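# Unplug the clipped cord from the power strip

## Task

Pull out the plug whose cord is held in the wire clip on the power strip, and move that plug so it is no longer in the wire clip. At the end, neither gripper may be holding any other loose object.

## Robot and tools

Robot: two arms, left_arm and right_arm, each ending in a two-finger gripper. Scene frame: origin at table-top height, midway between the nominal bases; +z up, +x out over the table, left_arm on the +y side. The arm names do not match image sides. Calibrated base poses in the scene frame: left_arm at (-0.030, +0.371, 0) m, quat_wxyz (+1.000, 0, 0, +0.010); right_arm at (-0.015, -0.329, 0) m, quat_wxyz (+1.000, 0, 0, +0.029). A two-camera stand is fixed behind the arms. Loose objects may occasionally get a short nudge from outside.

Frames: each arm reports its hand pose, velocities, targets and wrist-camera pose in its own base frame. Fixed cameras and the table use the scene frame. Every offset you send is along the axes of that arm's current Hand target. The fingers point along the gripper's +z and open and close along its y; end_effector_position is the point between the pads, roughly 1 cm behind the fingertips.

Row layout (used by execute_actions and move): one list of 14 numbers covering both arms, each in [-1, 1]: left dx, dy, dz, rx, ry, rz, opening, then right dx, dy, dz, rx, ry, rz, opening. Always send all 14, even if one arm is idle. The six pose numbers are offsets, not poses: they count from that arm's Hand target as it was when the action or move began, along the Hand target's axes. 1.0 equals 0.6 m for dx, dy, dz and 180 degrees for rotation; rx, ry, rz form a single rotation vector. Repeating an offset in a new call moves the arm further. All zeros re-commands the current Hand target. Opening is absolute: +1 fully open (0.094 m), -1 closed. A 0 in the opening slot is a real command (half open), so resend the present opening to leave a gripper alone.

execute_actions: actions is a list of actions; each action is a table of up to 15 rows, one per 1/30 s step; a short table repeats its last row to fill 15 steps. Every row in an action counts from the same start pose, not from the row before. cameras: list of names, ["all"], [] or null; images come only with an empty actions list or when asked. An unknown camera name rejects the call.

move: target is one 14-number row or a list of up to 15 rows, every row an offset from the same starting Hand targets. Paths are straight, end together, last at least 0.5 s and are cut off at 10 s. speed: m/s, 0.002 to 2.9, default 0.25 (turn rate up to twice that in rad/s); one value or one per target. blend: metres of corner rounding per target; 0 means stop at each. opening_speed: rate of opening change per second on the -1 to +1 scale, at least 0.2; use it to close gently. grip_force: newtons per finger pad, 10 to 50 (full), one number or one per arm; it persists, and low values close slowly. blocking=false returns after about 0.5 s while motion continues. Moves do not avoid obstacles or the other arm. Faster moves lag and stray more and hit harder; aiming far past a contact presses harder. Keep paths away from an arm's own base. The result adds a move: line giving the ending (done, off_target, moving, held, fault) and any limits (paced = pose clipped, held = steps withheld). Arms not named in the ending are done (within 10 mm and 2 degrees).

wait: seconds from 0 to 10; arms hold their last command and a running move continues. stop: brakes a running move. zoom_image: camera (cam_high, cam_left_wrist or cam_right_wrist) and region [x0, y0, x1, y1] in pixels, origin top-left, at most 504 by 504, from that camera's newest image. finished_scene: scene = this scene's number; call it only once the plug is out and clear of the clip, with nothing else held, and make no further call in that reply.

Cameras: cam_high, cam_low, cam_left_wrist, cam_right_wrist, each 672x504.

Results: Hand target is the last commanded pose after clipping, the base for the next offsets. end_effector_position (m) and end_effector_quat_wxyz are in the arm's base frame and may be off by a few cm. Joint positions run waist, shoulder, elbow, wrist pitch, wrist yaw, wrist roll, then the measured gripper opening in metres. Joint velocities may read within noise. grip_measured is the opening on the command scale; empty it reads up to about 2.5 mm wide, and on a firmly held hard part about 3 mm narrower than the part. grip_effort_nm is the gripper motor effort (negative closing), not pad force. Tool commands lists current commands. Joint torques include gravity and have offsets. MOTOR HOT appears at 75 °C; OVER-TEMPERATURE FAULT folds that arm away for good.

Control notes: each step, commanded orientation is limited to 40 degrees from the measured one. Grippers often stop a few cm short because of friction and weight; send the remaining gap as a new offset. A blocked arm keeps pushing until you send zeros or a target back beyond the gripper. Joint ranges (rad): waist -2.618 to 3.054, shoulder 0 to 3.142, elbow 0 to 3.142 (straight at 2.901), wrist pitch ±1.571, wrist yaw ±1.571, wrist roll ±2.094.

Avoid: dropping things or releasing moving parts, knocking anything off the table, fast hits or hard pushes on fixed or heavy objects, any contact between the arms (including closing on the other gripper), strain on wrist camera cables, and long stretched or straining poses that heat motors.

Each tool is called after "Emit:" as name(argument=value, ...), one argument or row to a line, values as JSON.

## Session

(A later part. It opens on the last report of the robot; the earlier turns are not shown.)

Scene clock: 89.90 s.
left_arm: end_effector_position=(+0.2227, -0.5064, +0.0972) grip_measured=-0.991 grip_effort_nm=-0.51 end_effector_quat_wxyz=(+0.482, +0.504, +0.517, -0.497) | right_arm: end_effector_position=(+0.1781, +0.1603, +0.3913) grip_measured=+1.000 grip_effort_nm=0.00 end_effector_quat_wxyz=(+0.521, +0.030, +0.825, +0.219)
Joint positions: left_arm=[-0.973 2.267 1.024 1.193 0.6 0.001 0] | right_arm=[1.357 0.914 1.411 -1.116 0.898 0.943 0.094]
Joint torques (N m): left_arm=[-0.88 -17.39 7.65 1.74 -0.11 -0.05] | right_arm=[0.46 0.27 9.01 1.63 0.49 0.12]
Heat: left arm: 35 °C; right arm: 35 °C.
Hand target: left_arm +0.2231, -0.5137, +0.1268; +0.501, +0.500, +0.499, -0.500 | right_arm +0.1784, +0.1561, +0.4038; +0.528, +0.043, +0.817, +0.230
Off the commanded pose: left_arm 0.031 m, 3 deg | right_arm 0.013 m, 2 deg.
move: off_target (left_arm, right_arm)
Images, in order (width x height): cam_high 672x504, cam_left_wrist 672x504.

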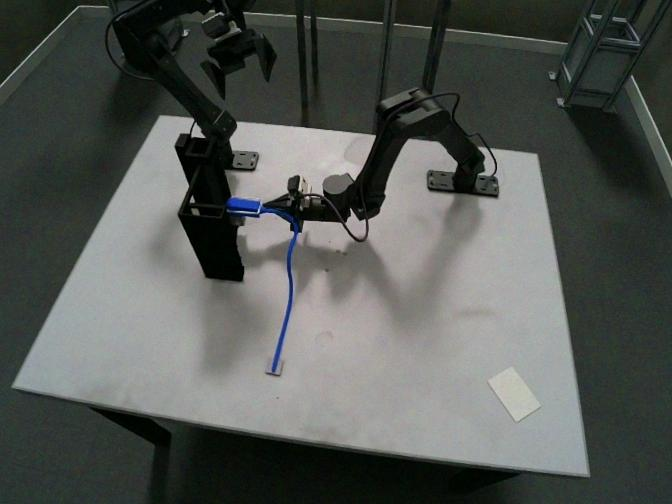

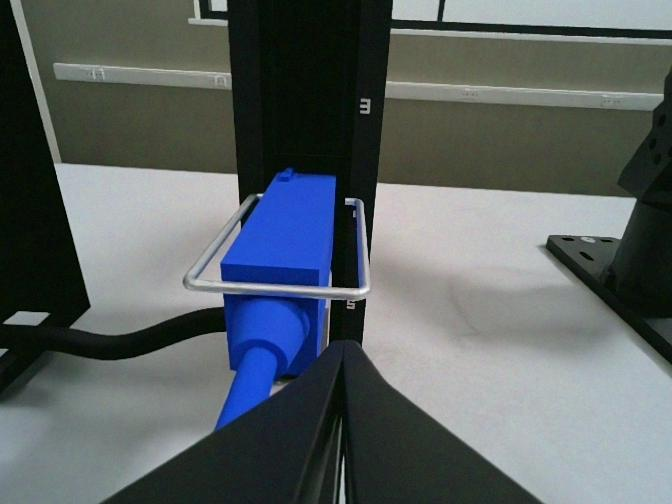

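Emit:
move(
  target=[
    [0.04,0,0,0,0,0,-1,0,0,0,0,0,0,1],
    [0.04,-0.005,-0.055,0,0,0,-1,0,0,0,0,0,0,1],
    [0.015,-0.005,-0.055,0,0,0,-1,0,0,0,0,0,0,1],
  ],
  cameras=["cam_high","cam_left_wrist"],
  speed=0.12,
  blend=0.004,
)

Emit:
zoom_image(
  camera="cam_high",
  region=[210, 165, 330, 255],
)

Scene clock: 100.70 s.
left_arm: end_effector_position=(+0.2191, -0.4820, +0.0931) grip_measured=-0.991 grip_effort_nm=-0.51 end_effector_quat_wxyz=(+0.483, +0.502, +0.519, -0.495) | right_arm: end_effector_position=(+0.1781, +0.1603, +0.3913) grip_measured=+1.000 grip_effort_nm=0.01 end_effector_quat_wxyz=(+0.521, +0.030, +0.825, +0.219)
Joint positions: left_arm=[-0.947 2.234 0.917 1.264 0.618 0.001 0] | right_arm=[1.357 0.914 1.411 -1.116 0.898 0.943 0.094]
Joint torques (N m): left_arm=[0.54 -16.4 4.86 1.99 0.14 -0.03] | right_arm=[0.49 0.27 9.03 1.63 0.49 0.13]
Heat: left arm: 38 °C; right arm: 35 °C.
Hand target: left_arm +0.2200, -0.4808, +0.1177; +0.500, +0.500, +0.499, -0.500 | right_arm +0.1784, +0.1561, +0.4038; +0.528, +0.043, +0.817, +0.230
Off the commanded pose: left_arm 0.025 m, 3 deg | right_arm 0.013 m, 2 deg.
move: off_target (left_arm, right_arm)
Images, in order (width x height): cam_high 672x504, cam_left_wrist 672x504.

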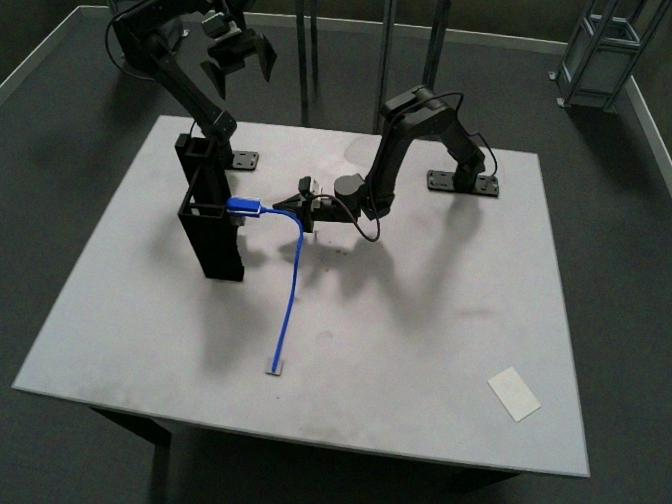

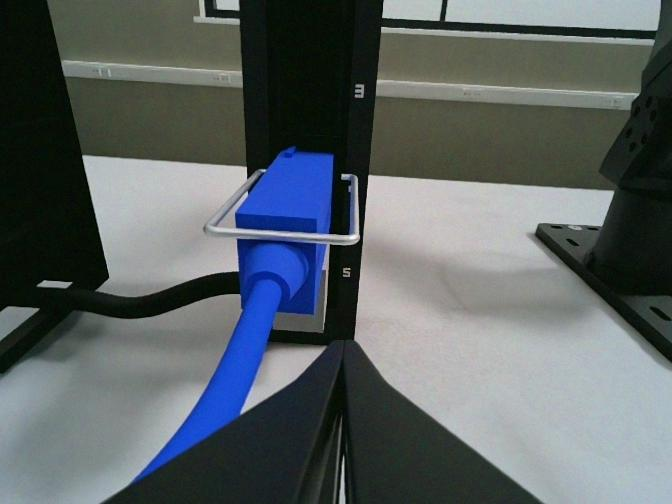

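Scaled by 4.200 from the camera's 672x504 image, which has a finer 960x720 frame.

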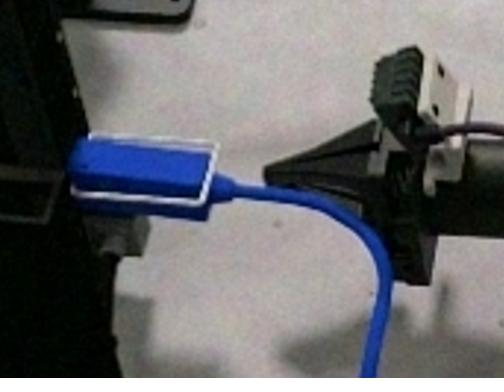

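Emit:
move(
  target=[
    [0.0,0.005,0.055,0,0,0,-1,0,0,0,0,0,0,1],
    [-0.075,0.005,0.06,0,0,0,-1,0,0,0,0,0,0,1],
  ],
  cameras=["cam_high","cam_left_wrist"],
  speed=0.1,
  blend=0.003,
)

Emit:
zoom_image(
  camera="cam_high",
  region=[210, 165, 330, 255],
)

Scene clock: 104.80 s.
left_arm: end_effector_position=(+0.2234, -0.5052, +0.1121) grip_measured=-0.991 grip_effort_nm=-0.51 end_effector_quat_wxyz=(+0.460, +0.505, +0.541, -0.491) | right_arm: end_effector_position=(+0.1781, +0.1603, +0.3913) grip_measured=+1.000 grip_effort_nm=0.00 end_effector_quat_wxyz=(+0.521, +0.030, +0.825, +0.219)
Joint positions: left_arm=[-0.972 2.173 1.026 1.032 0.595 -0.002 0] | right_arm=[1.357 0.914 1.411 -1.116 0.898 0.943 0.094]
Joint torques (N m): left_arm=[-1.36 -18.36 9.63 2.07 -0.09 -0.02] | right_arm=[0.46 0.27 9.02 1.63 0.5 0.12]
Heat: left arm: 39 °C; right arm: 35 °C.
Hand target: left_arm +0.2231, -0.5167, +0.1629; +0.501, +0.500, +0.499, -0.500 | right_arm +0.1784, +0.1561, +0.4038; +0.528, +0.043, +0.817, +0.230
Off the commanded pose: left_arm 0.052 m, 7 deg | right_arm 0.013 m, 2 deg.
move: off_target (left_arm, right_arm)
Images, in order (width x height): cam_high 672x504, cam_left_wrist 672x504.

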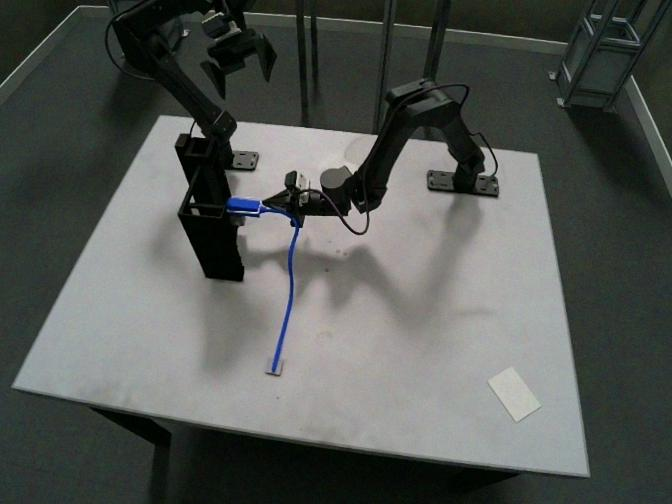

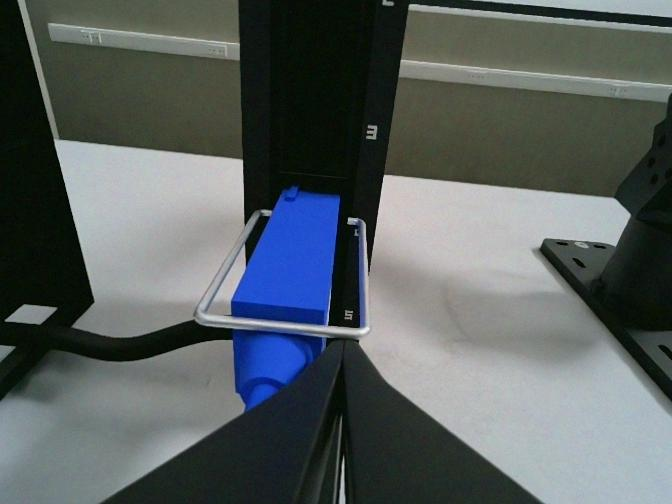

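Scaled by 4.200 from the camera's 672x504 image, which has a finer 960x720 frame.

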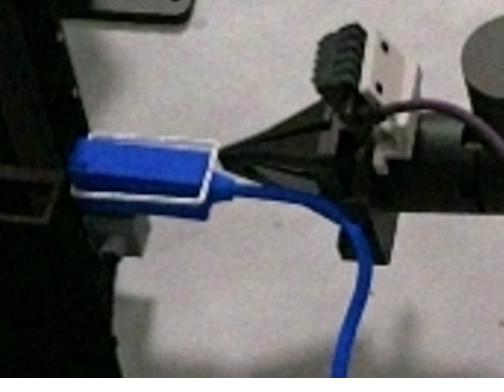

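Emit:
move(
  target=[-0.05,0,0.01,0,-0.045,0,-1,0,0,0,0,0,0,1],
  cameras=["cam_high","cam_left_wrist"],
  speed=0.08,
)

Emit:
zoom_image(
  camera="cam_high",
  region=[210, 165, 330, 255],
)

Scene clock: 108.63 s.
left_arm: end_effector_position=(+0.2239, -0.5061, +0.1207) grip_measured=-0.991 grip_effort_nm=-0.51 end_effector_quat_wxyz=(+0.453, +0.480, +0.549, -0.513) | right_arm: end_effector_position=(+0.1781, +0.1603, +0.3913) grip_measured=+1.000 grip_effort_nm=0.01 end_effector_quat_wxyz=(+0.521, +0.030, +0.825, +0.219)
Joint positions: left_arm=[-0.973 2.173 1.026 1.071 0.592 -0.087 0] | right_arm=[1.357 0.914 1.411 -1.116 0.898 0.943 0.094]
Joint torques (N m): left_arm=[-2.09 -15.9 10.45 3.36 -0.19 -0.11] | right_arm=[0.49 0.27 9.02 1.63 0.49 0.12]
Heat: left arm: 39 °C; right arm: 35 °C.
Hand target: left_arm +0.2230, -0.5226, +0.1929; +0.535, +0.463, +0.462, -0.534 | right_arm +0.1784, +0.1561, +0.4038; +0.528, +0.043, +0.817, +0.230
Off the commanded pose: left_arm 0.074 m, 14 deg | right_arm 0.013 m, 2 deg.
move: off_target (left_arm, right_arm)
Images, in order (width x height): cam_high 672x504, cam_left_wrist 672x504.

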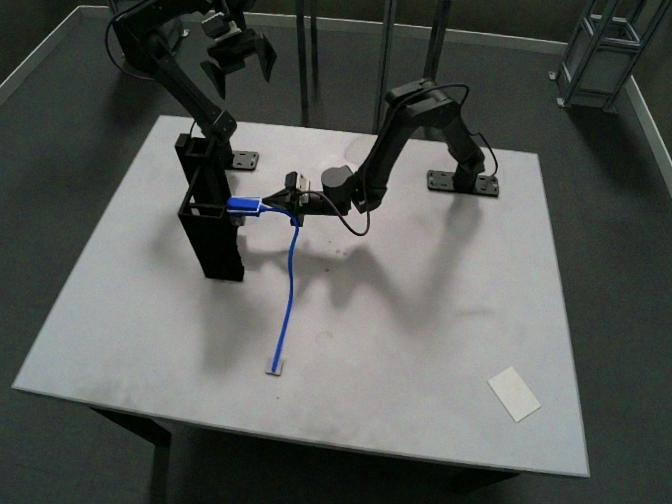

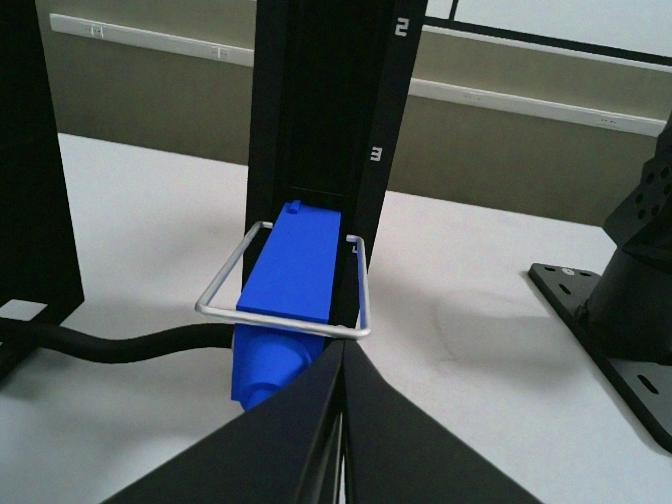

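Scaled by 4.200 from the camera's 672x504 image, which has a finer 960x720 frame.

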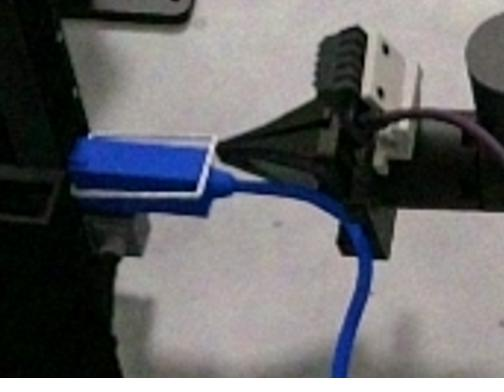

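Emit:
move(
  target=[-0.03,0,0.01,0,0,0,-1,0,0,0,0,0,0,1],
  cameras=["cam_high","cam_left_wrist"],
  speed=0.08,
)

Emit:
zoom_image(
  camera="cam_high",
  region=[210, 165, 330, 255],
)

Scene clock: 112.10 s.
left_arm: end_effector_position=(+0.2236, -0.5063, +0.1209) grip_measured=-0.991 grip_effort_nm=-0.51 end_effector_quat_wxyz=(+0.452, +0.478, +0.550, -0.514) | right_arm: end_effector_position=(+0.1781, +0.1603, +0.3913) grip_measured=+1.000 grip_effort_nm=0.00 end_effector_quat_wxyz=(+0.521, +0.030, +0.825, +0.219)
Joint positions: left_arm=[-0.974 2.173 1.025 1.073 0.59 -0.092 0] | right_arm=[1.357 0.914 1.411 -1.116 0.898 0.943 0.094]
Joint torques (N m): left_arm=[-2.45 -20.29 12.14 2.86 -0.25 -0.02] | right_arm=[0.46 0.27 9.05 1.63 0.5 0.12]
Heat: left arm: 40 °C; right arm: 35 °C.
Hand target: left_arm +0.2229, -0.5260, +0.2115; +0.535, +0.464, +0.462, -0.534 | right_arm +0.1784, +0.1561, +0.4038; +0.528, +0.043, +0.817, +0.230
Off the commanded pose: left_arm 0.093 m, 14 deg | right_arm 0.013 m, 2 deg.
move: off_target (left_arm, right_arm)
Images, in order (width x height): cam_high 672x504, cam_left_wrist 672x504.

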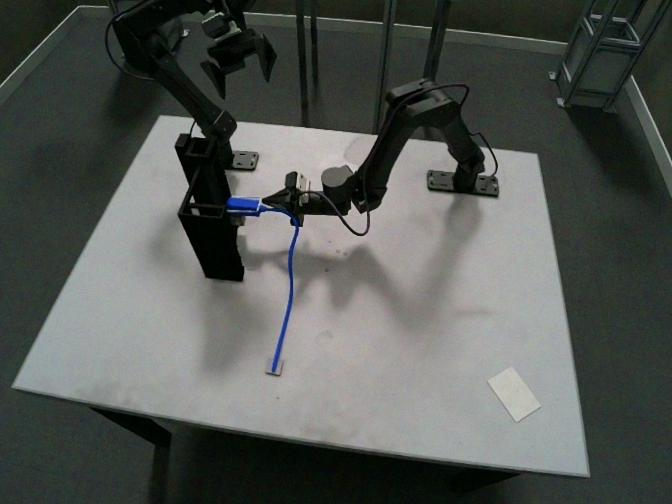

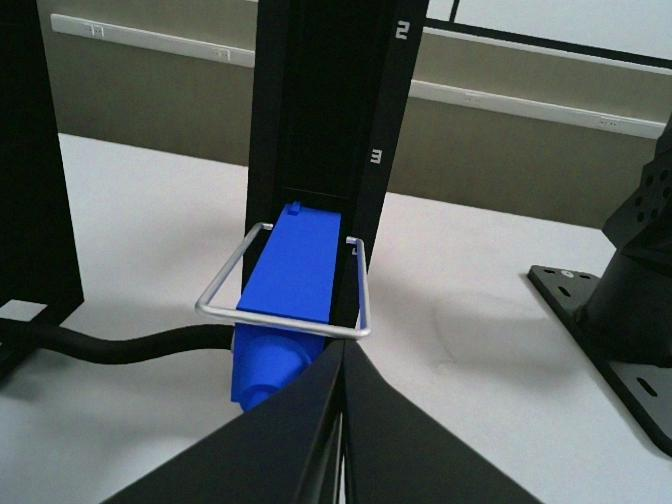

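Scaled by 4.200 from the camera's 672x504 image, which has a finer 960x720 frame.

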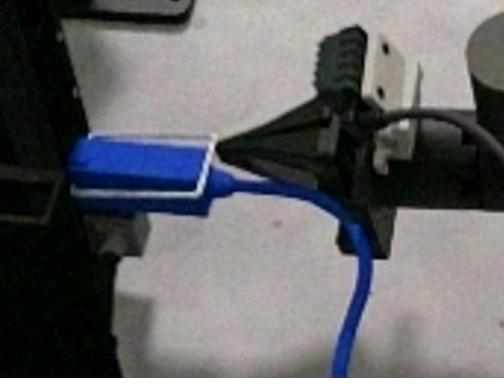

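Emit:
move(
  target=[0.039,0,-0.039,0,0,0,-1,0,0,0,0,0,0,1],
  cameras=["cam_high","cam_left_wrist"],
  speed=0.08,
)

Emit:
zoom_image(
  camera="cam_high",
  region=[210, 165, 330, 255],
)

Emit:
zoom_image(
  camera="cam_left_wrist",
  region=[230, 220, 430, 420],
)

Scene clock: 118.70 s.
left_arm: end_effector_position=(+0.2236, -0.5062, +0.1411) grip_measured=-0.991 grip_effort_nm=-0.51 end_effector_quat_wxyz=(+0.482, +0.471, +0.520, -0.525) | right_arm: end_effector_position=(+0.1781, +0.1603, +0.3913) grip_measured=+1.000 grip_effort_nm=0.00 end_effector_quat_wxyz=(+0.521, +0.030, +0.825, +0.219)
Joint positions: left_arm=[-0.974 2.172 1.022 1.169 0.589 -0.101 0] | right_arm=[1.357 0.914 1.411 -1.116 0.898 0.943 0.094]
Joint torques (N m): left_arm=[-0.14 -15.24 6.78 2.9 -0.02 0.09] | right_arm=[0.47 0.28 9.02 1.62 0.5 0.12]
Heat: left arm: 42 °C; right arm: 35 °C.
Hand target: left_arm +0.2229, -0.5062, +0.1851; +0.535, +0.464, +0.462, -0.535 | right_arm +0.1784, +0.1561, +0.4038; +0.528, +0.043, +0.817, +0.230
Off the commanded pose: left_arm 0.044 m, 9 deg | right_arm 0.013 m, 2 deg.
move: off_target (left_arm, right_arm)
Images, in order (width x height): cam_high 672x504, cam_left_wrist 672x504.

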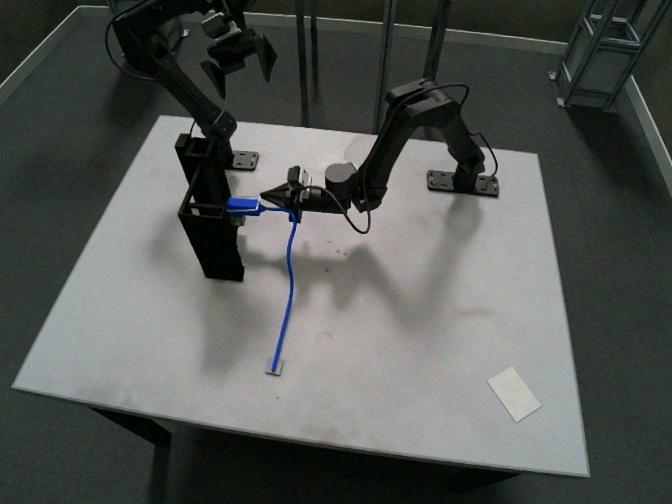

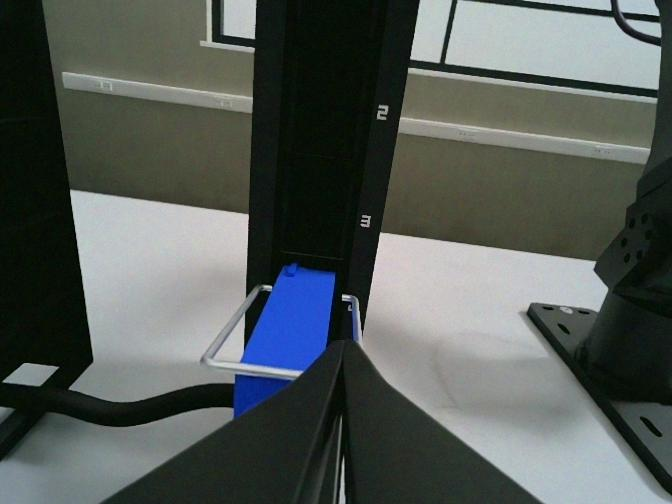

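Scaled by 4.200 from the camera's 672x504 image, which has a finer 960x720 frame.

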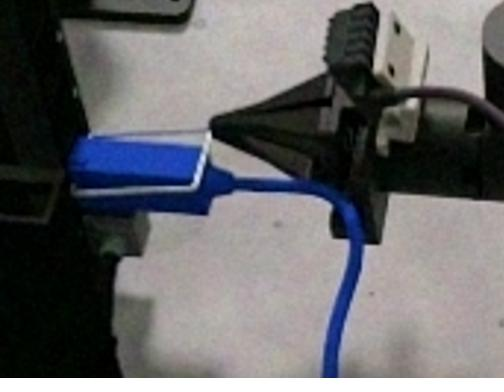

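Scaled by 2.520 from the camera's 672x504 image, which has a finer 960x720 frame.

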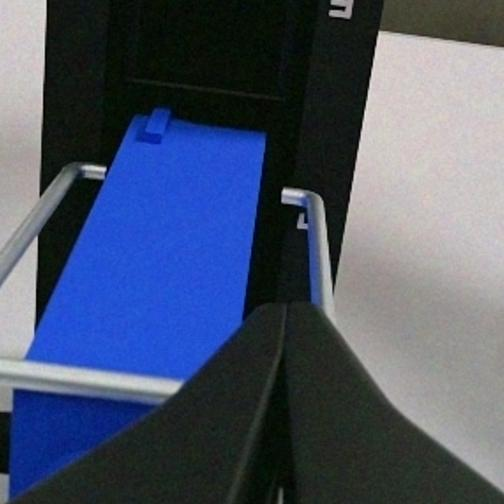

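Emit:
move(
  target=[
    [0.135,0,-0.054,0,0,0,-1,0,0,0,0,0,0,1],
    [0.145,0,0.018,0,0,0,-1,0,0,0,0,0,0,1],
  ],
  cameras=["cam_high","cam_left_wrist"],
  speed=0.1,
)

Emit:
zoom_image(
  camera="cam_high",
  region=[210, 165, 330, 255],
)

Emit:
zoom_image(
  camera="cam_left_wrist",
  region=[230, 220, 430, 420],
)

Scene clock: 127.27 s.
left_arm: end_effector_position=(+0.2251, -0.5131, +0.0879) grip_measured=-0.991 grip_effort_nm=-0.51 end_effector_quat_wxyz=(+0.517, +0.474, +0.479, -0.527) | right_arm: end_effector_position=(+0.1781, +0.1603, +0.3913) grip_measured=+1.000 grip_effort_nm=0.01 end_effector_quat_wxyz=(+0.521, +0.030, +0.825, +0.219)
Joint positions: left_arm=[-0.978 2.435 1.084 1.461 0.594 -0.076 0] | right_arm=[1.357 0.914 1.411 -1.116 0.898 0.943 0.094]
Joint torques (N m): left_arm=[-2.58 -11.23 10.45 2.06 -0.42 -0.19] | right_arm=[0.46 0.25 9.02 1.63 0.5 0.12]
Heat: left arm: 42 °C; right arm: 35 °C.
Hand target: left_arm +0.2230, -0.5293, +0.1003; +0.534, +0.464, +0.462, -0.534 | right_arm +0.1784, +0.1561, +0.4038; +0.528, +0.043, +0.817, +0.230
Off the commanded pose: left_arm 0.021 m, 3 deg | right_arm 0.013 m, 2 deg.
move: off_target (left_arm, right_arm)
Images, in order (width x height): cam_high 672x504, cam_left_wrist 672x504.

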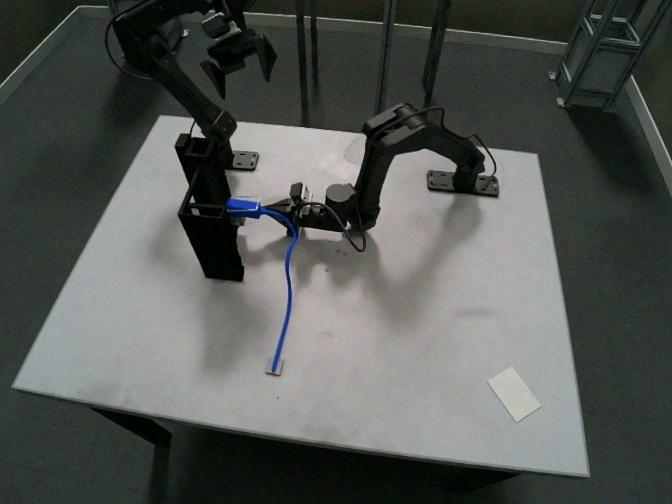

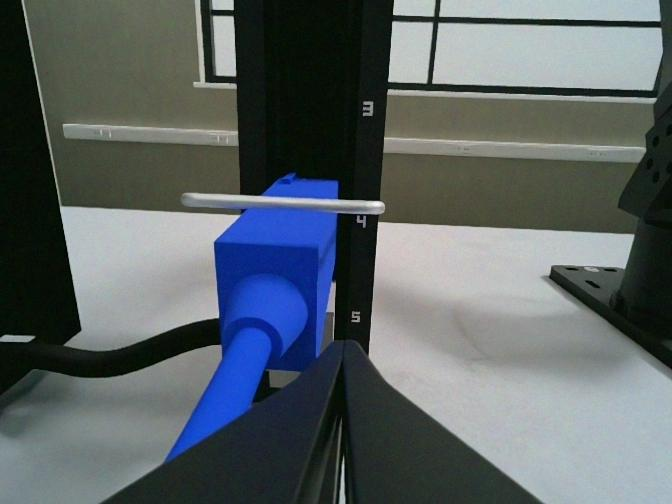

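Scaled by 4.200 from the camera's 672x504 image, which has a finer 960x720 frame.

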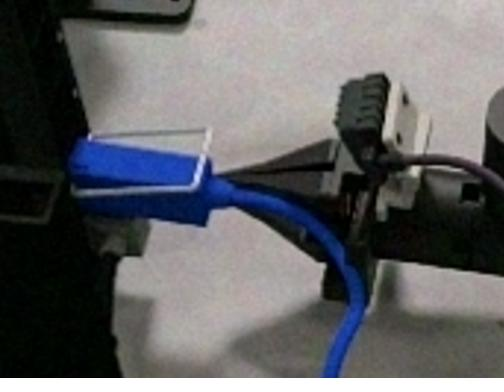

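Scaled by 2.520 from the camera's 672x504 image, which has a finer 960x720 frame.

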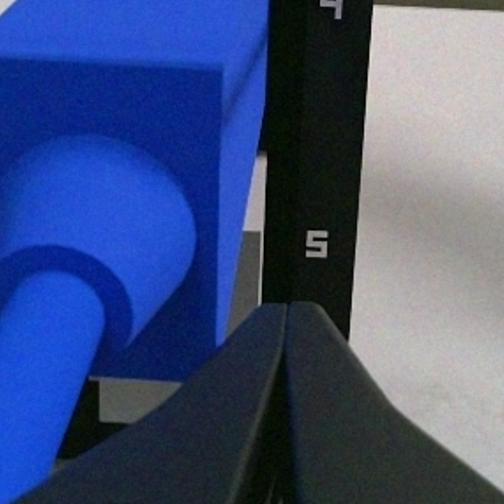

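Emit:
move(
  target=[
    [-0.015,0,-0.088,0,0,0,-1,0,0,0,0,0,0,1],
    [-0.033,0.027,-0.088,0,0,0,0.1,0,0,0,0,0,0,1],
  ],
  cameras=["cam_high","cam_left_wrist"],
  speed=0.12,
)

Emit:
zoom_image(
  camera="cam_high",
  region=[210, 165, 330, 255],
)

Emit:
zoom_image(
  camera="cam_left_wrist",
  region=[180, 150, 480, 375],
)

Scene clock: 135.53 s.
left_arm: end_effector_position=(+0.2343, -0.4722, +0.0646) grip_measured=+0.099 grip_effort_nm=0.06 end_effector_quat_wxyz=(+0.480, +0.471, +0.522, -0.525) | right_arm: end_effector_position=(+0.1781, +0.1603, +0.3913) grip_measured=+1.000 grip_effort_nm=0.00 end_effector_quat_wxyz=(+0.521, +0.030, +0.825, +0.219)
Joint positions: left_arm=[-0.9 2.397 0.946 1.465 0.664 -0.105 0.052] | right_arm=[1.357 0.914 1.411 -1.116 0.898 0.943 0.094]
Joint torques (N m): left_arm=[0.55 -16.17 6.2 2.81 0.06 -0.07] | right_arm=[0.47 0.25 9.02 1.62 0.49 0.13]
Heat: left arm: 42 °C; right arm: 35 °C.
Hand target: left_arm +0.2392, -0.4742, +0.1125; +0.535, +0.464, +0.462, -0.534 | right_arm +0.1784, +0.1561, +0.4038; +0.528, +0.043, +0.817, +0.230
Off the commanded pose: left_arm 0.048 m, 9 deg | right_arm 0.013 m, 2 deg.
joint sent to its limit (left arm) — joint 4 (wrist pitch), upper limit. The joint targets still meet the commanded pose.
move: off_target (left_arm, right_arm); target 2's new opening was sent with left_arm's hand 0.048 m and 9 deg from that target
Images, in order (width x height): cam_high 672x504, cam_left_wrist 672x504.

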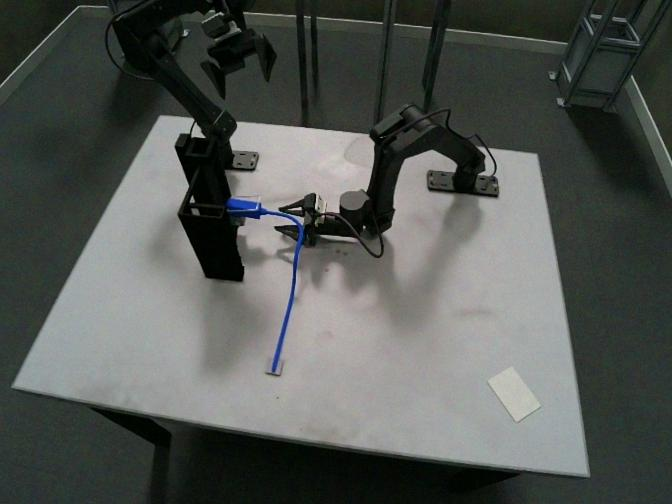

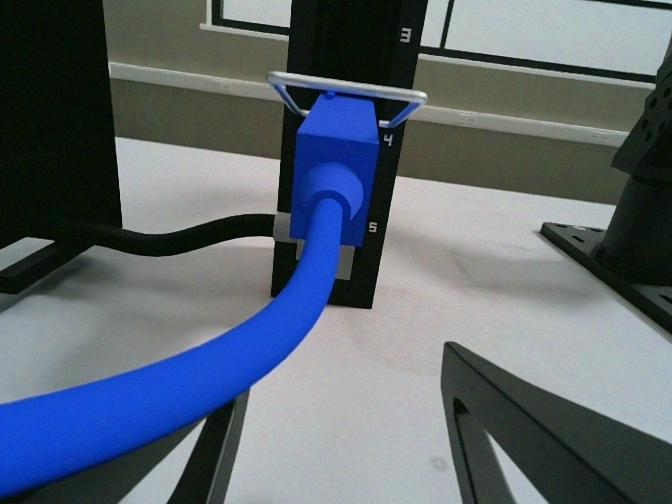

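Scaled by 4.200 from the camera's 672x504 image, which has a finer 960x720 frame.

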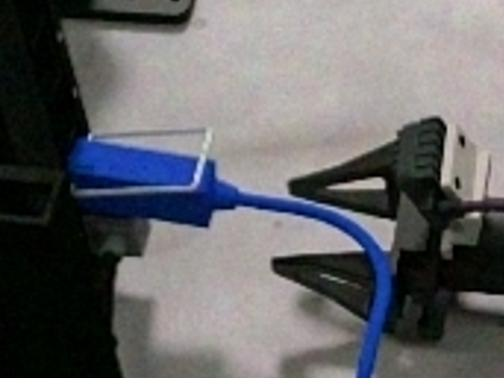

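Scaled by 1.680 from the camera's 672x504 image, which has a finer 960x720 frame.

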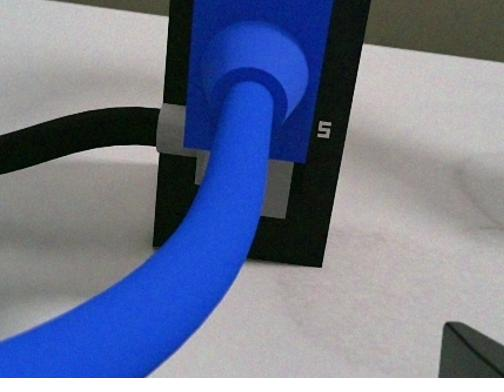

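Emit:
move(
  target=[-0.055,0.0055,0.007,0,0.03,0,0.1,0,0,0,0,0,0,1],
  cameras=["cam_high","cam_left_wrist"],
  speed=0.12,
)

Emit:
zoom_image(
  camera="cam_high",
  region=[210, 165, 330, 255],
)

Scene clock: 140.83 s.
left_arm: end_effector_position=(+0.2398, -0.4745, +0.0987) grip_measured=+0.099 grip_effort_nm=0.05 end_effector_quat_wxyz=(+0.468, +0.486, +0.536, -0.509) | right_arm: end_effector_position=(+0.1781, +0.1603, +0.3913) grip_measured=+1.000 grip_effort_nm=0.01 end_effector_quat_wxyz=(+0.521, +0.030, +0.825, +0.219)
Joint positions: left_arm=[-0.892 2.224 0.946 1.22 0.671 -0.055 0.052] | right_arm=[1.357 0.914 1.411 -1.116 0.898 0.943 0.094]
Joint torques (N m): left_arm=[0.73 -18.88 5.87 2.26 0.16 0.12] | right_arm=[0.46 0.24 9.02 1.62 0.5 0.13]
Heat: left arm: 43 °C; right arm: 35 °C.
Hand target: left_arm +0.2426, -0.4736, +0.1458; +0.512, +0.488, +0.487, -0.512 | right_arm +0.1784, +0.1561, +0.4038; +0.528, +0.043, +0.817, +0.230
Off the commanded pose: left_arm 0.047 m, 8 deg | right_arm 0.013 m, 2 deg.
move: off_target (left_arm, right_arm)
Images, in order (width x height): cam_high 672x504, cam_left_wrist 672x504.

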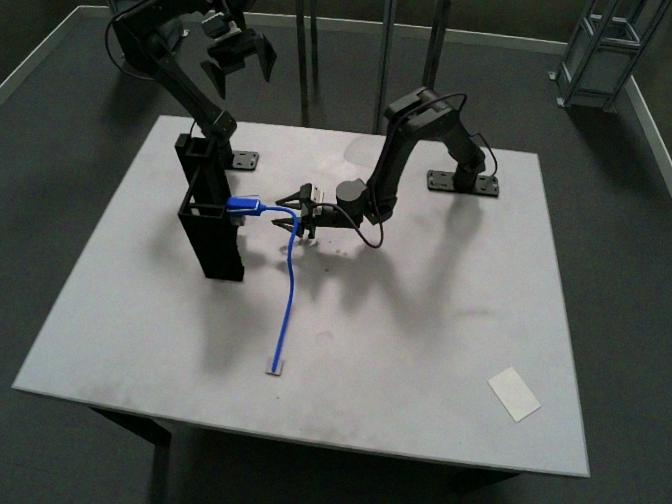

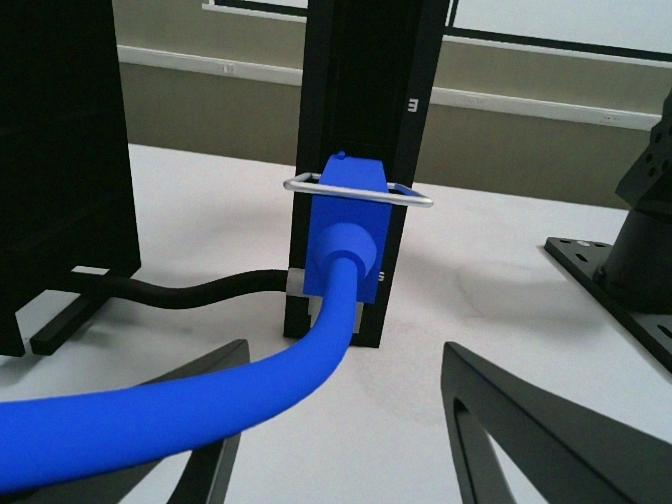

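Scaled by 4.200 from the camera's 672x504 image, which has a finer 960x720 frame.

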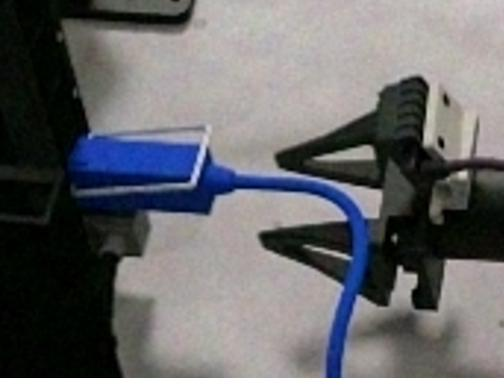

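Emit:
move(
  target=[0,0,0.112,0,0,0,0.1,0,0,0,0,0,0,1],
  cameras=["cam_high","cam_left_wrist"],
  speed=0.1,
)

Emit:
zoom_image(
  camera="cam_high",
  region=[210, 165, 330, 255],
)

Scene clock: 143.63 s.
left_arm: end_effector_position=(+0.2559, -0.5095, +0.1241) grip_measured=+0.099 grip_effort_nm=0.02 end_effector_quat_wxyz=(+0.490, +0.478, +0.527, -0.504) | right_arm: end_effector_position=(+0.1781, +0.1603, +0.3913) grip_measured=+1.000 grip_effort_nm=0.00 end_effector_quat_wxyz=(+0.521, +0.030, +0.825, +0.219)
Joint positions: left_arm=[-0.925 2.248 1.11 1.123 0.61 -0.054 0.052] | right_arm=[1.357 0.914 1.411 -1.116 0.898 0.943 0.094]
Joint torques (N m): left_arm=[-5.05 -11.88 14.12 1.93 -0.22 0.2] | right_arm=[0.49 0.25 9.02 1.62 0.49 0.12]
Heat: left arm: 43 °C; right arm: 35 °C.
Hand target: left_arm +0.2425, -0.5408, +0.1491; +0.512, +0.488, +0.487, -0.512 | right_arm +0.1784, +0.1561, +0.4038; +0.528, +0.043, +0.817, +0.230
Off the commanded pose: left_arm 0.042 m, 5 deg | right_arm 0.013 m, 2 deg.
move: off_target (left_arm, right_arm)
Images, in order (width x height): cam_high 672x504, cam_left_wrist 672x504.

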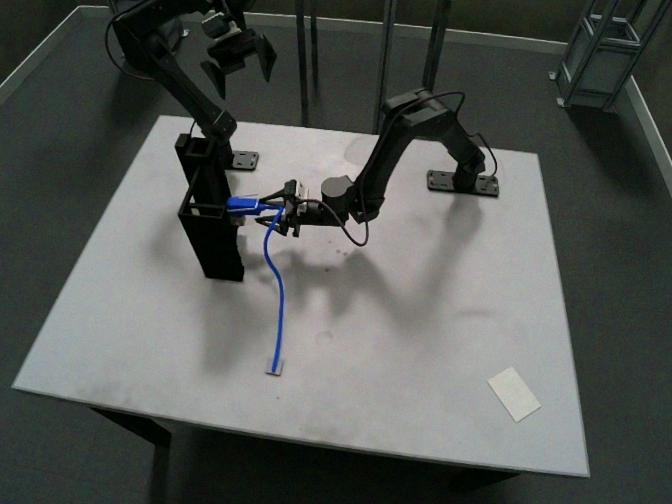

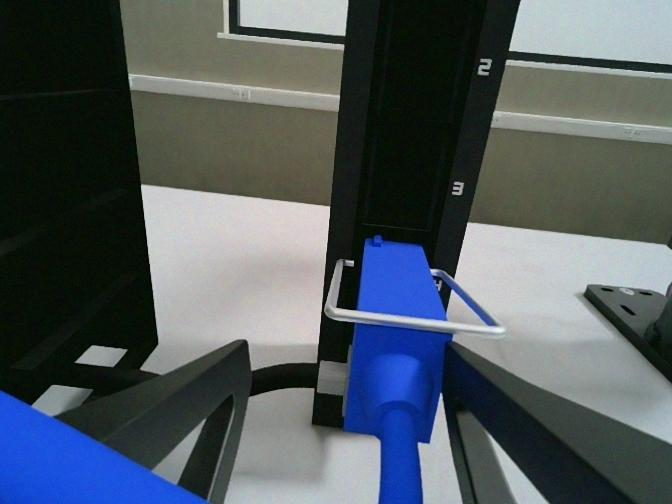

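Scaled by 4.200 from the camera's 672x504 image, which has a finer 960x720 frame.

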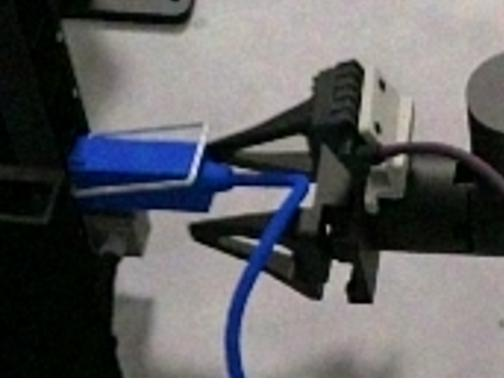

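Emit:
move(
  target=[
    [0,0.002,-0.101,0,0,0,0.1,0,0,0,0,0,0,1],
    [0.025,0.002,-0.101,0,0,0,0.1,0,0,0,0,0,0,1],
  ],
  cameras=["cam_left_wrist"],
  speed=0.12,
)

Scene clock: 148.67 s.
left_arm: end_effector_position=(+0.2420, -0.4825, +0.1012) grip_measured=+0.099 grip_effort_nm=0.02 end_effector_quat_wxyz=(+0.470, +0.488, +0.533, -0.507) | right_arm: end_effector_position=(+0.1781, +0.1603, +0.3913) grip_measured=+1.000 grip_effort_nm=0.01 end_effector_quat_wxyz=(+0.521, +0.030, +0.825, +0.219)
Joint positions: left_arm=[-0.9 2.233 0.982 1.195 0.663 -0.046 0.052] | right_arm=[1.357 0.914 1.411 -1.116 0.898 0.943 0.094]
Joint torques (N m): left_arm=[0.68 -14.08 5.42 2.71 0.16 0.14] | right_arm=[0.47 0.27 9.02 1.64 0.5 0.12]
Heat: left arm: 42 °C; right arm: 36 °C.
Hand target: left_arm +0.2437, -0.4810, +0.1311; +0.512, +0.488, +0.487, -0.512 | right_arm +0.1784, +0.1561, +0.4038; +0.528, +0.043, +0.817, +0.230
Off the commanded pose: left_arm 0.030 m, 7 deg | right_arm 0.013 m, 2 deg.
move: off_target (left_arm, right_arm)
Images, in order (width x height): cam_left_wrist 672x504.

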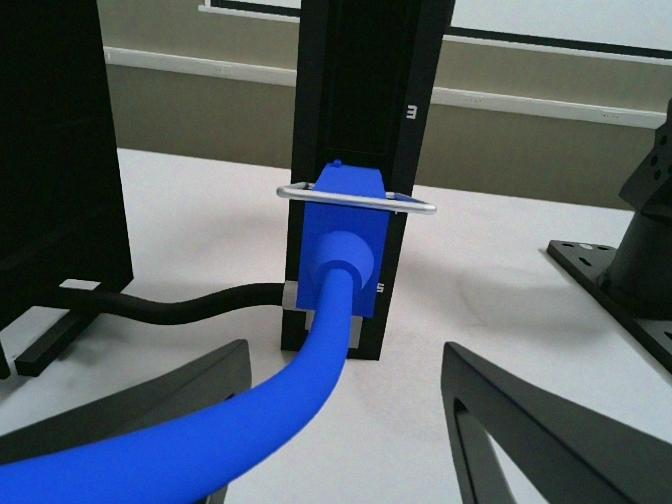

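Emit:
move(
  target=[0.032,-0.003,0.05,0,0,0,0.35,0,0,0,0,0,0,1],
  cameras=["cam_left_wrist"],
  speed=0.1,
)

Scene clock: 153.03 s.
left_arm: end_effector_position=(+0.2404, -0.5009, +0.0893) grip_measured=+0.348 grip_effort_nm=0.06 end_effector_quat_wxyz=(+0.476, +0.490, +0.523, -0.510) | right_arm: end_effector_position=(+0.1781, +0.1603, +0.3913) grip_measured=+1.000 grip_effort_nm=0.00 end_effector_quat_wxyz=(+0.521, +0.030, +0.825, +0.219)
Joint positions: left_arm=[-0.929 2.319 1.054 1.23 0.642 -0.046 0.063] | right_arm=[1.357 0.914 1.411 -1.116 0.898 0.943 0.094]
Joint torques (N m): left_arm=[-1.18 -12.78 9.02 2.4 -0.14 0.13] | right_arm=[0.47 0.25 9.05 1.63 0.5 0.12]
Heat: left arm: 42 °C; right arm: 36 °C.
Hand target: left_arm +0.2420, -0.5119, +0.1134; +0.512, +0.488, +0.487, -0.512 | right_arm +0.1784, +0.1561, +0.4038; +0.528, +0.043, +0.817, +0.230
Off the commanded pose: left_arm 0.027 m, 6 deg | right_arm 0.013 m, 2 deg.
move: off_target (left_arm, right_arm)
Images, in order (width x height): cam_left_wrist 672x504.

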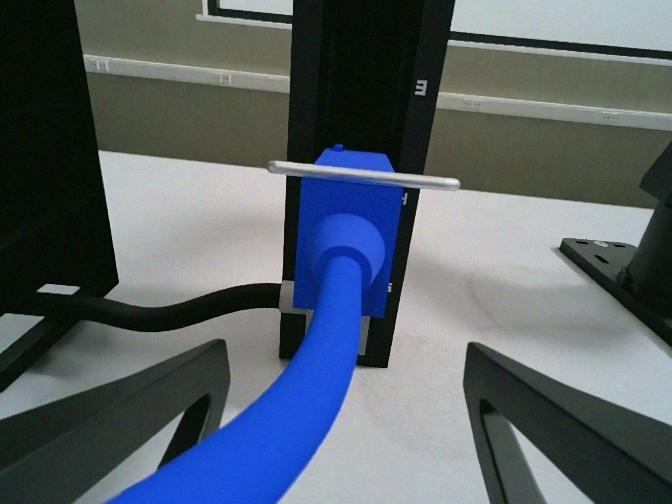

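Emit:
move(
  target=[-0.03,0.004,0.07,0,0,0,0.35,0,0,0,0,0,0,1],
  cameras=["cam_left_wrist","cam_high"],
  speed=0.1,
)

Emit:
zoom_image(
  camera="cam_high",
  region=[210, 165, 330, 255],
)

Scene clock: 155.47 s.
left_arm: end_effector_position=(+0.2625, -0.5245, +0.1125) grip_measured=+0.349 grip_effort_nm=0.05 end_effector_quat_wxyz=(+0.501, +0.477, +0.521, -0.501) | right_arm: end_effector_position=(+0.1781, +0.1603, +0.3913) grip_measured=+1.000 grip_effort_nm=0.00 end_effector_quat_wxyz=(+0.521, +0.030, +0.825, +0.219)
Joint positions: left_arm=[-0.936 2.33 1.186 1.147 0.591 -0.045 0.063] | right_arm=[1.357 0.914 1.411 -1.116 0.898 0.943 0.094]
Joint torques (N m): left_arm=[-5.09 -13.19 12.66 1.83 -0.14 0.13] | right_arm=[0.46 0.27 9.03 1.63 0.5 0.12]
Heat: left arm: 42 °C; right arm: 36 °C.
Hand target: left_arm +0.2443, -0.5530, +0.1335; +0.512, +0.488, +0.487, -0.512 | right_arm +0.1784, +0.1561, +0.4038; +0.528, +0.043, +0.817, +0.230
Off the commanded pose: left_arm 0.040 m, 4 deg | right_arm 0.013 m, 2 deg.
move: off_target (left_arm, right_arm)
Images, in order (width x height): cam_high 672x504, cam_left_wrist 672x504.

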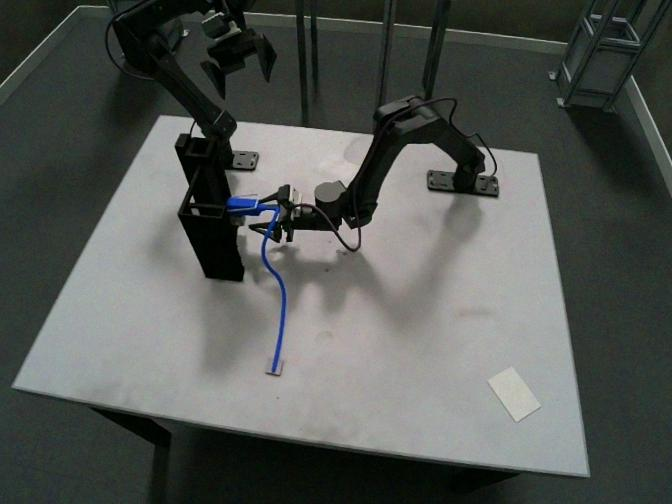

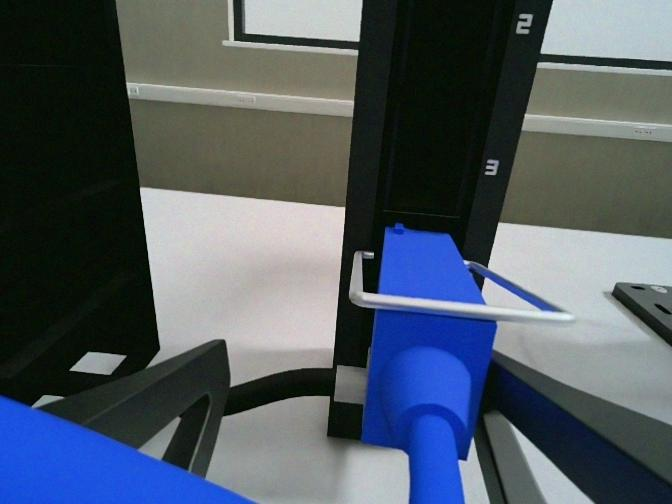

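Scaled by 4.200 from the camera's 672x504 image, which has a finer 960x720 frame.

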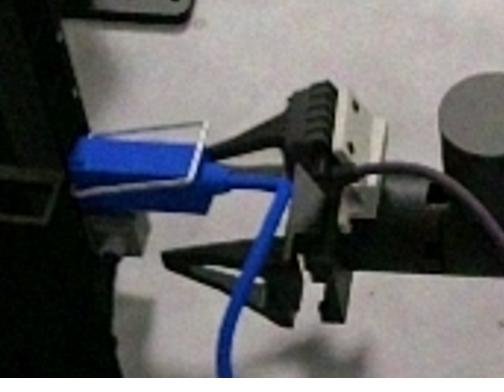

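Emit:
move(
  target=[0,0,-0.03,0,0,0,-0.85,0,0,0,0,0,0,1],
  cameras=["cam_left_wrist","cam_high"],
  speed=0.1,
  opening_speed=0.7,
)

Emit:
zoom_image(
  camera="cam_high",
  region=[210, 165, 330, 255],
)

Scene clock: 160.00 s.
left_arm: end_effector_position=(+0.2439, -0.5227, +0.1128) grip_measured=-0.490 grip_effort_nm=-1.05 end_effector_quat_wxyz=(+0.479, +0.501, +0.495, -0.525) | right_arm: end_effector_position=(+0.1781, +0.1603, +0.3913) grip_measured=+1.000 grip_effort_nm=0.00 end_effector_quat_wxyz=(+0.521, +0.030, +0.825, +0.219)
Joint positions: left_arm=[-0.936 2.33 1.176 1.167 0.687 -0.048 0.024] | right_arm=[1.357 0.914 1.411 -1.116 0.898 0.943 0.094]
Joint torques (N m): left_arm=[-2.92 -15.58 7.38 1.93 -0.88 0.13] | right_arm=[0.46 0.27 9.02 1.63 0.5 0.12]
Heat: left arm: 41 °C; right arm: 36 °C.
Hand target: left_arm +0.2443, -0.5350, +0.1326; +0.512, +0.488, +0.487, -0.512 | right_arm +0.1784, +0.1561, +0.4038; +0.528, +0.043, +0.817, +0.230
Off the commanded pose: left_arm 0.023 m, 4 deg | right_arm 0.013 m, 2 deg.
move: off_target (left_arm, right_arm)
Images, in order (width x height): cam_high 672x504, cam_left_wrist 672x504.

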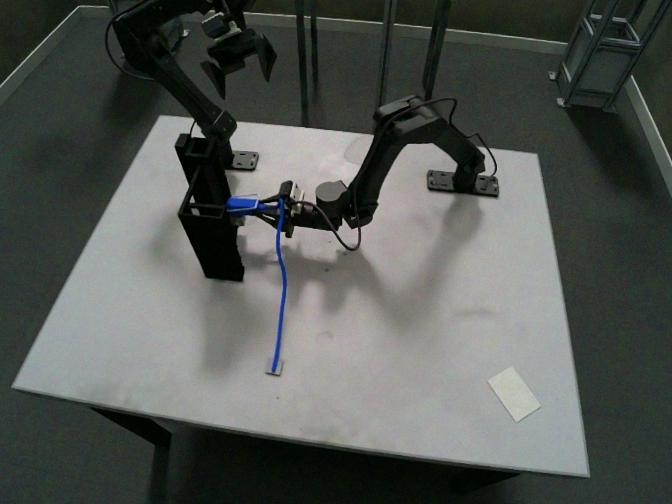

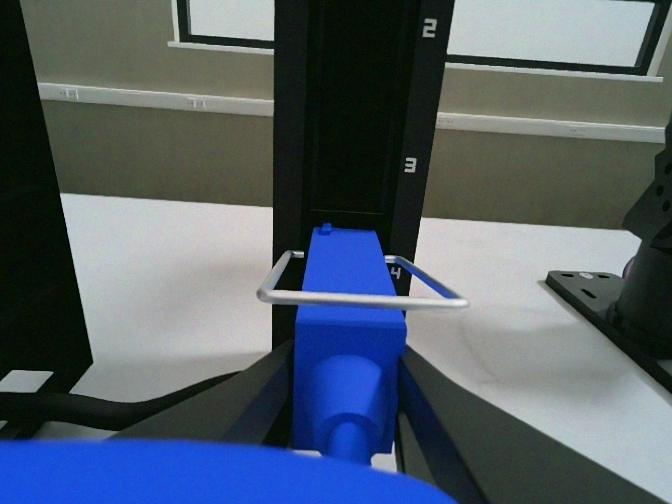

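Scaled by 4.200 from the camera's 672x504 image, which has a finer 960x720 frame.

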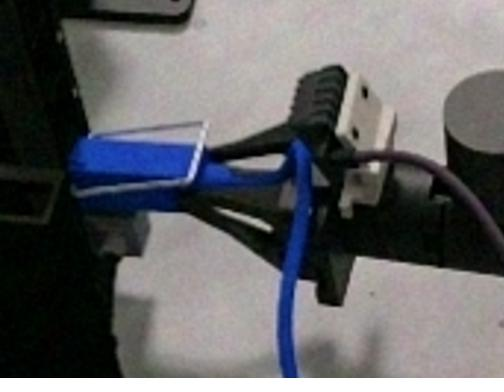

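Emit:
move(
  target=[0.0,0,-0.22,0,0,0,-0.85,0,0,0,0,0,0,1],
  cameras=["cam_left_wrist","cam_high"],
  speed=0.08,
)

Scene clock: 164.23 s.
left_arm: end_effector_position=(+0.2491, -0.4031, +0.0784) grip_measured=-0.499 grip_effort_nm=-1.05 end_effector_quat_wxyz=(+0.461, +0.473, +0.556, -0.505) | right_arm: end_effector_position=(+0.1781, +0.1603, +0.3913) grip_measured=+1.000 grip_effort_nm=0.00 end_effector_quat_wxyz=(+0.521, +0.030, +0.825, +0.219)
Joint positions: left_arm=[-0.746 2.19 0.73 1.368 0.789 -0.061 0.024] | right_arm=[1.357 0.914 1.411 -1.116 0.898 0.943 0.094]
Joint torques (N m): left_arm=[0.13 -16.87 3.97 2.68 0.38 0.19] | right_arm=[0.49 0.25 9.03 1.63 0.5 0.12]
Heat: left arm: 42 °C; right arm: 36 °C.
Hand target: left_arm +0.2444, -0.4031, +0.1261; +0.512, +0.488, +0.487, -0.512 | right_arm +0.1784, +0.1561, +0.4038; +0.528, +0.043, +0.817, +0.230
Off the commanded pose: left_arm 0.048 m, 10 deg | right_arm 0.013 m, 2 deg.
move: off_target (left_arm, right_arm)
Images, in order (width x height): cam_high 672x504, cam_left_wrist 672x504.

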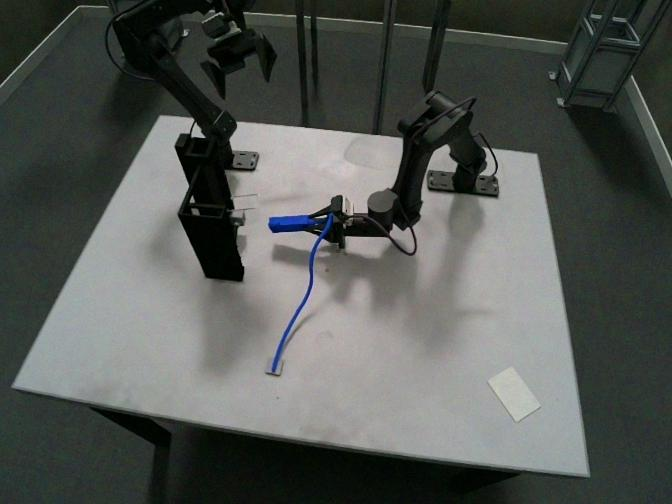

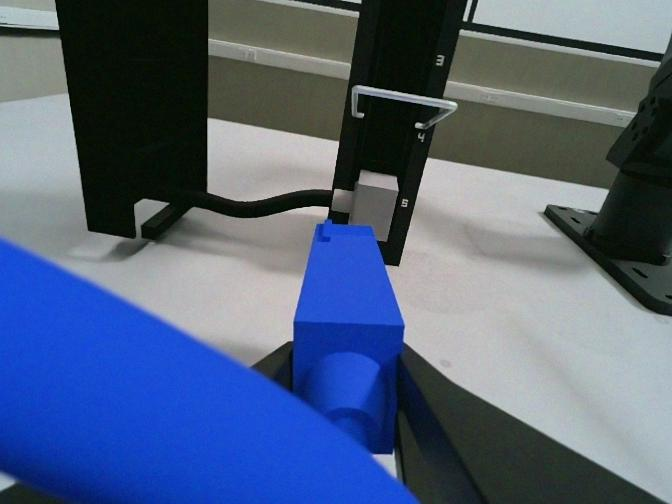

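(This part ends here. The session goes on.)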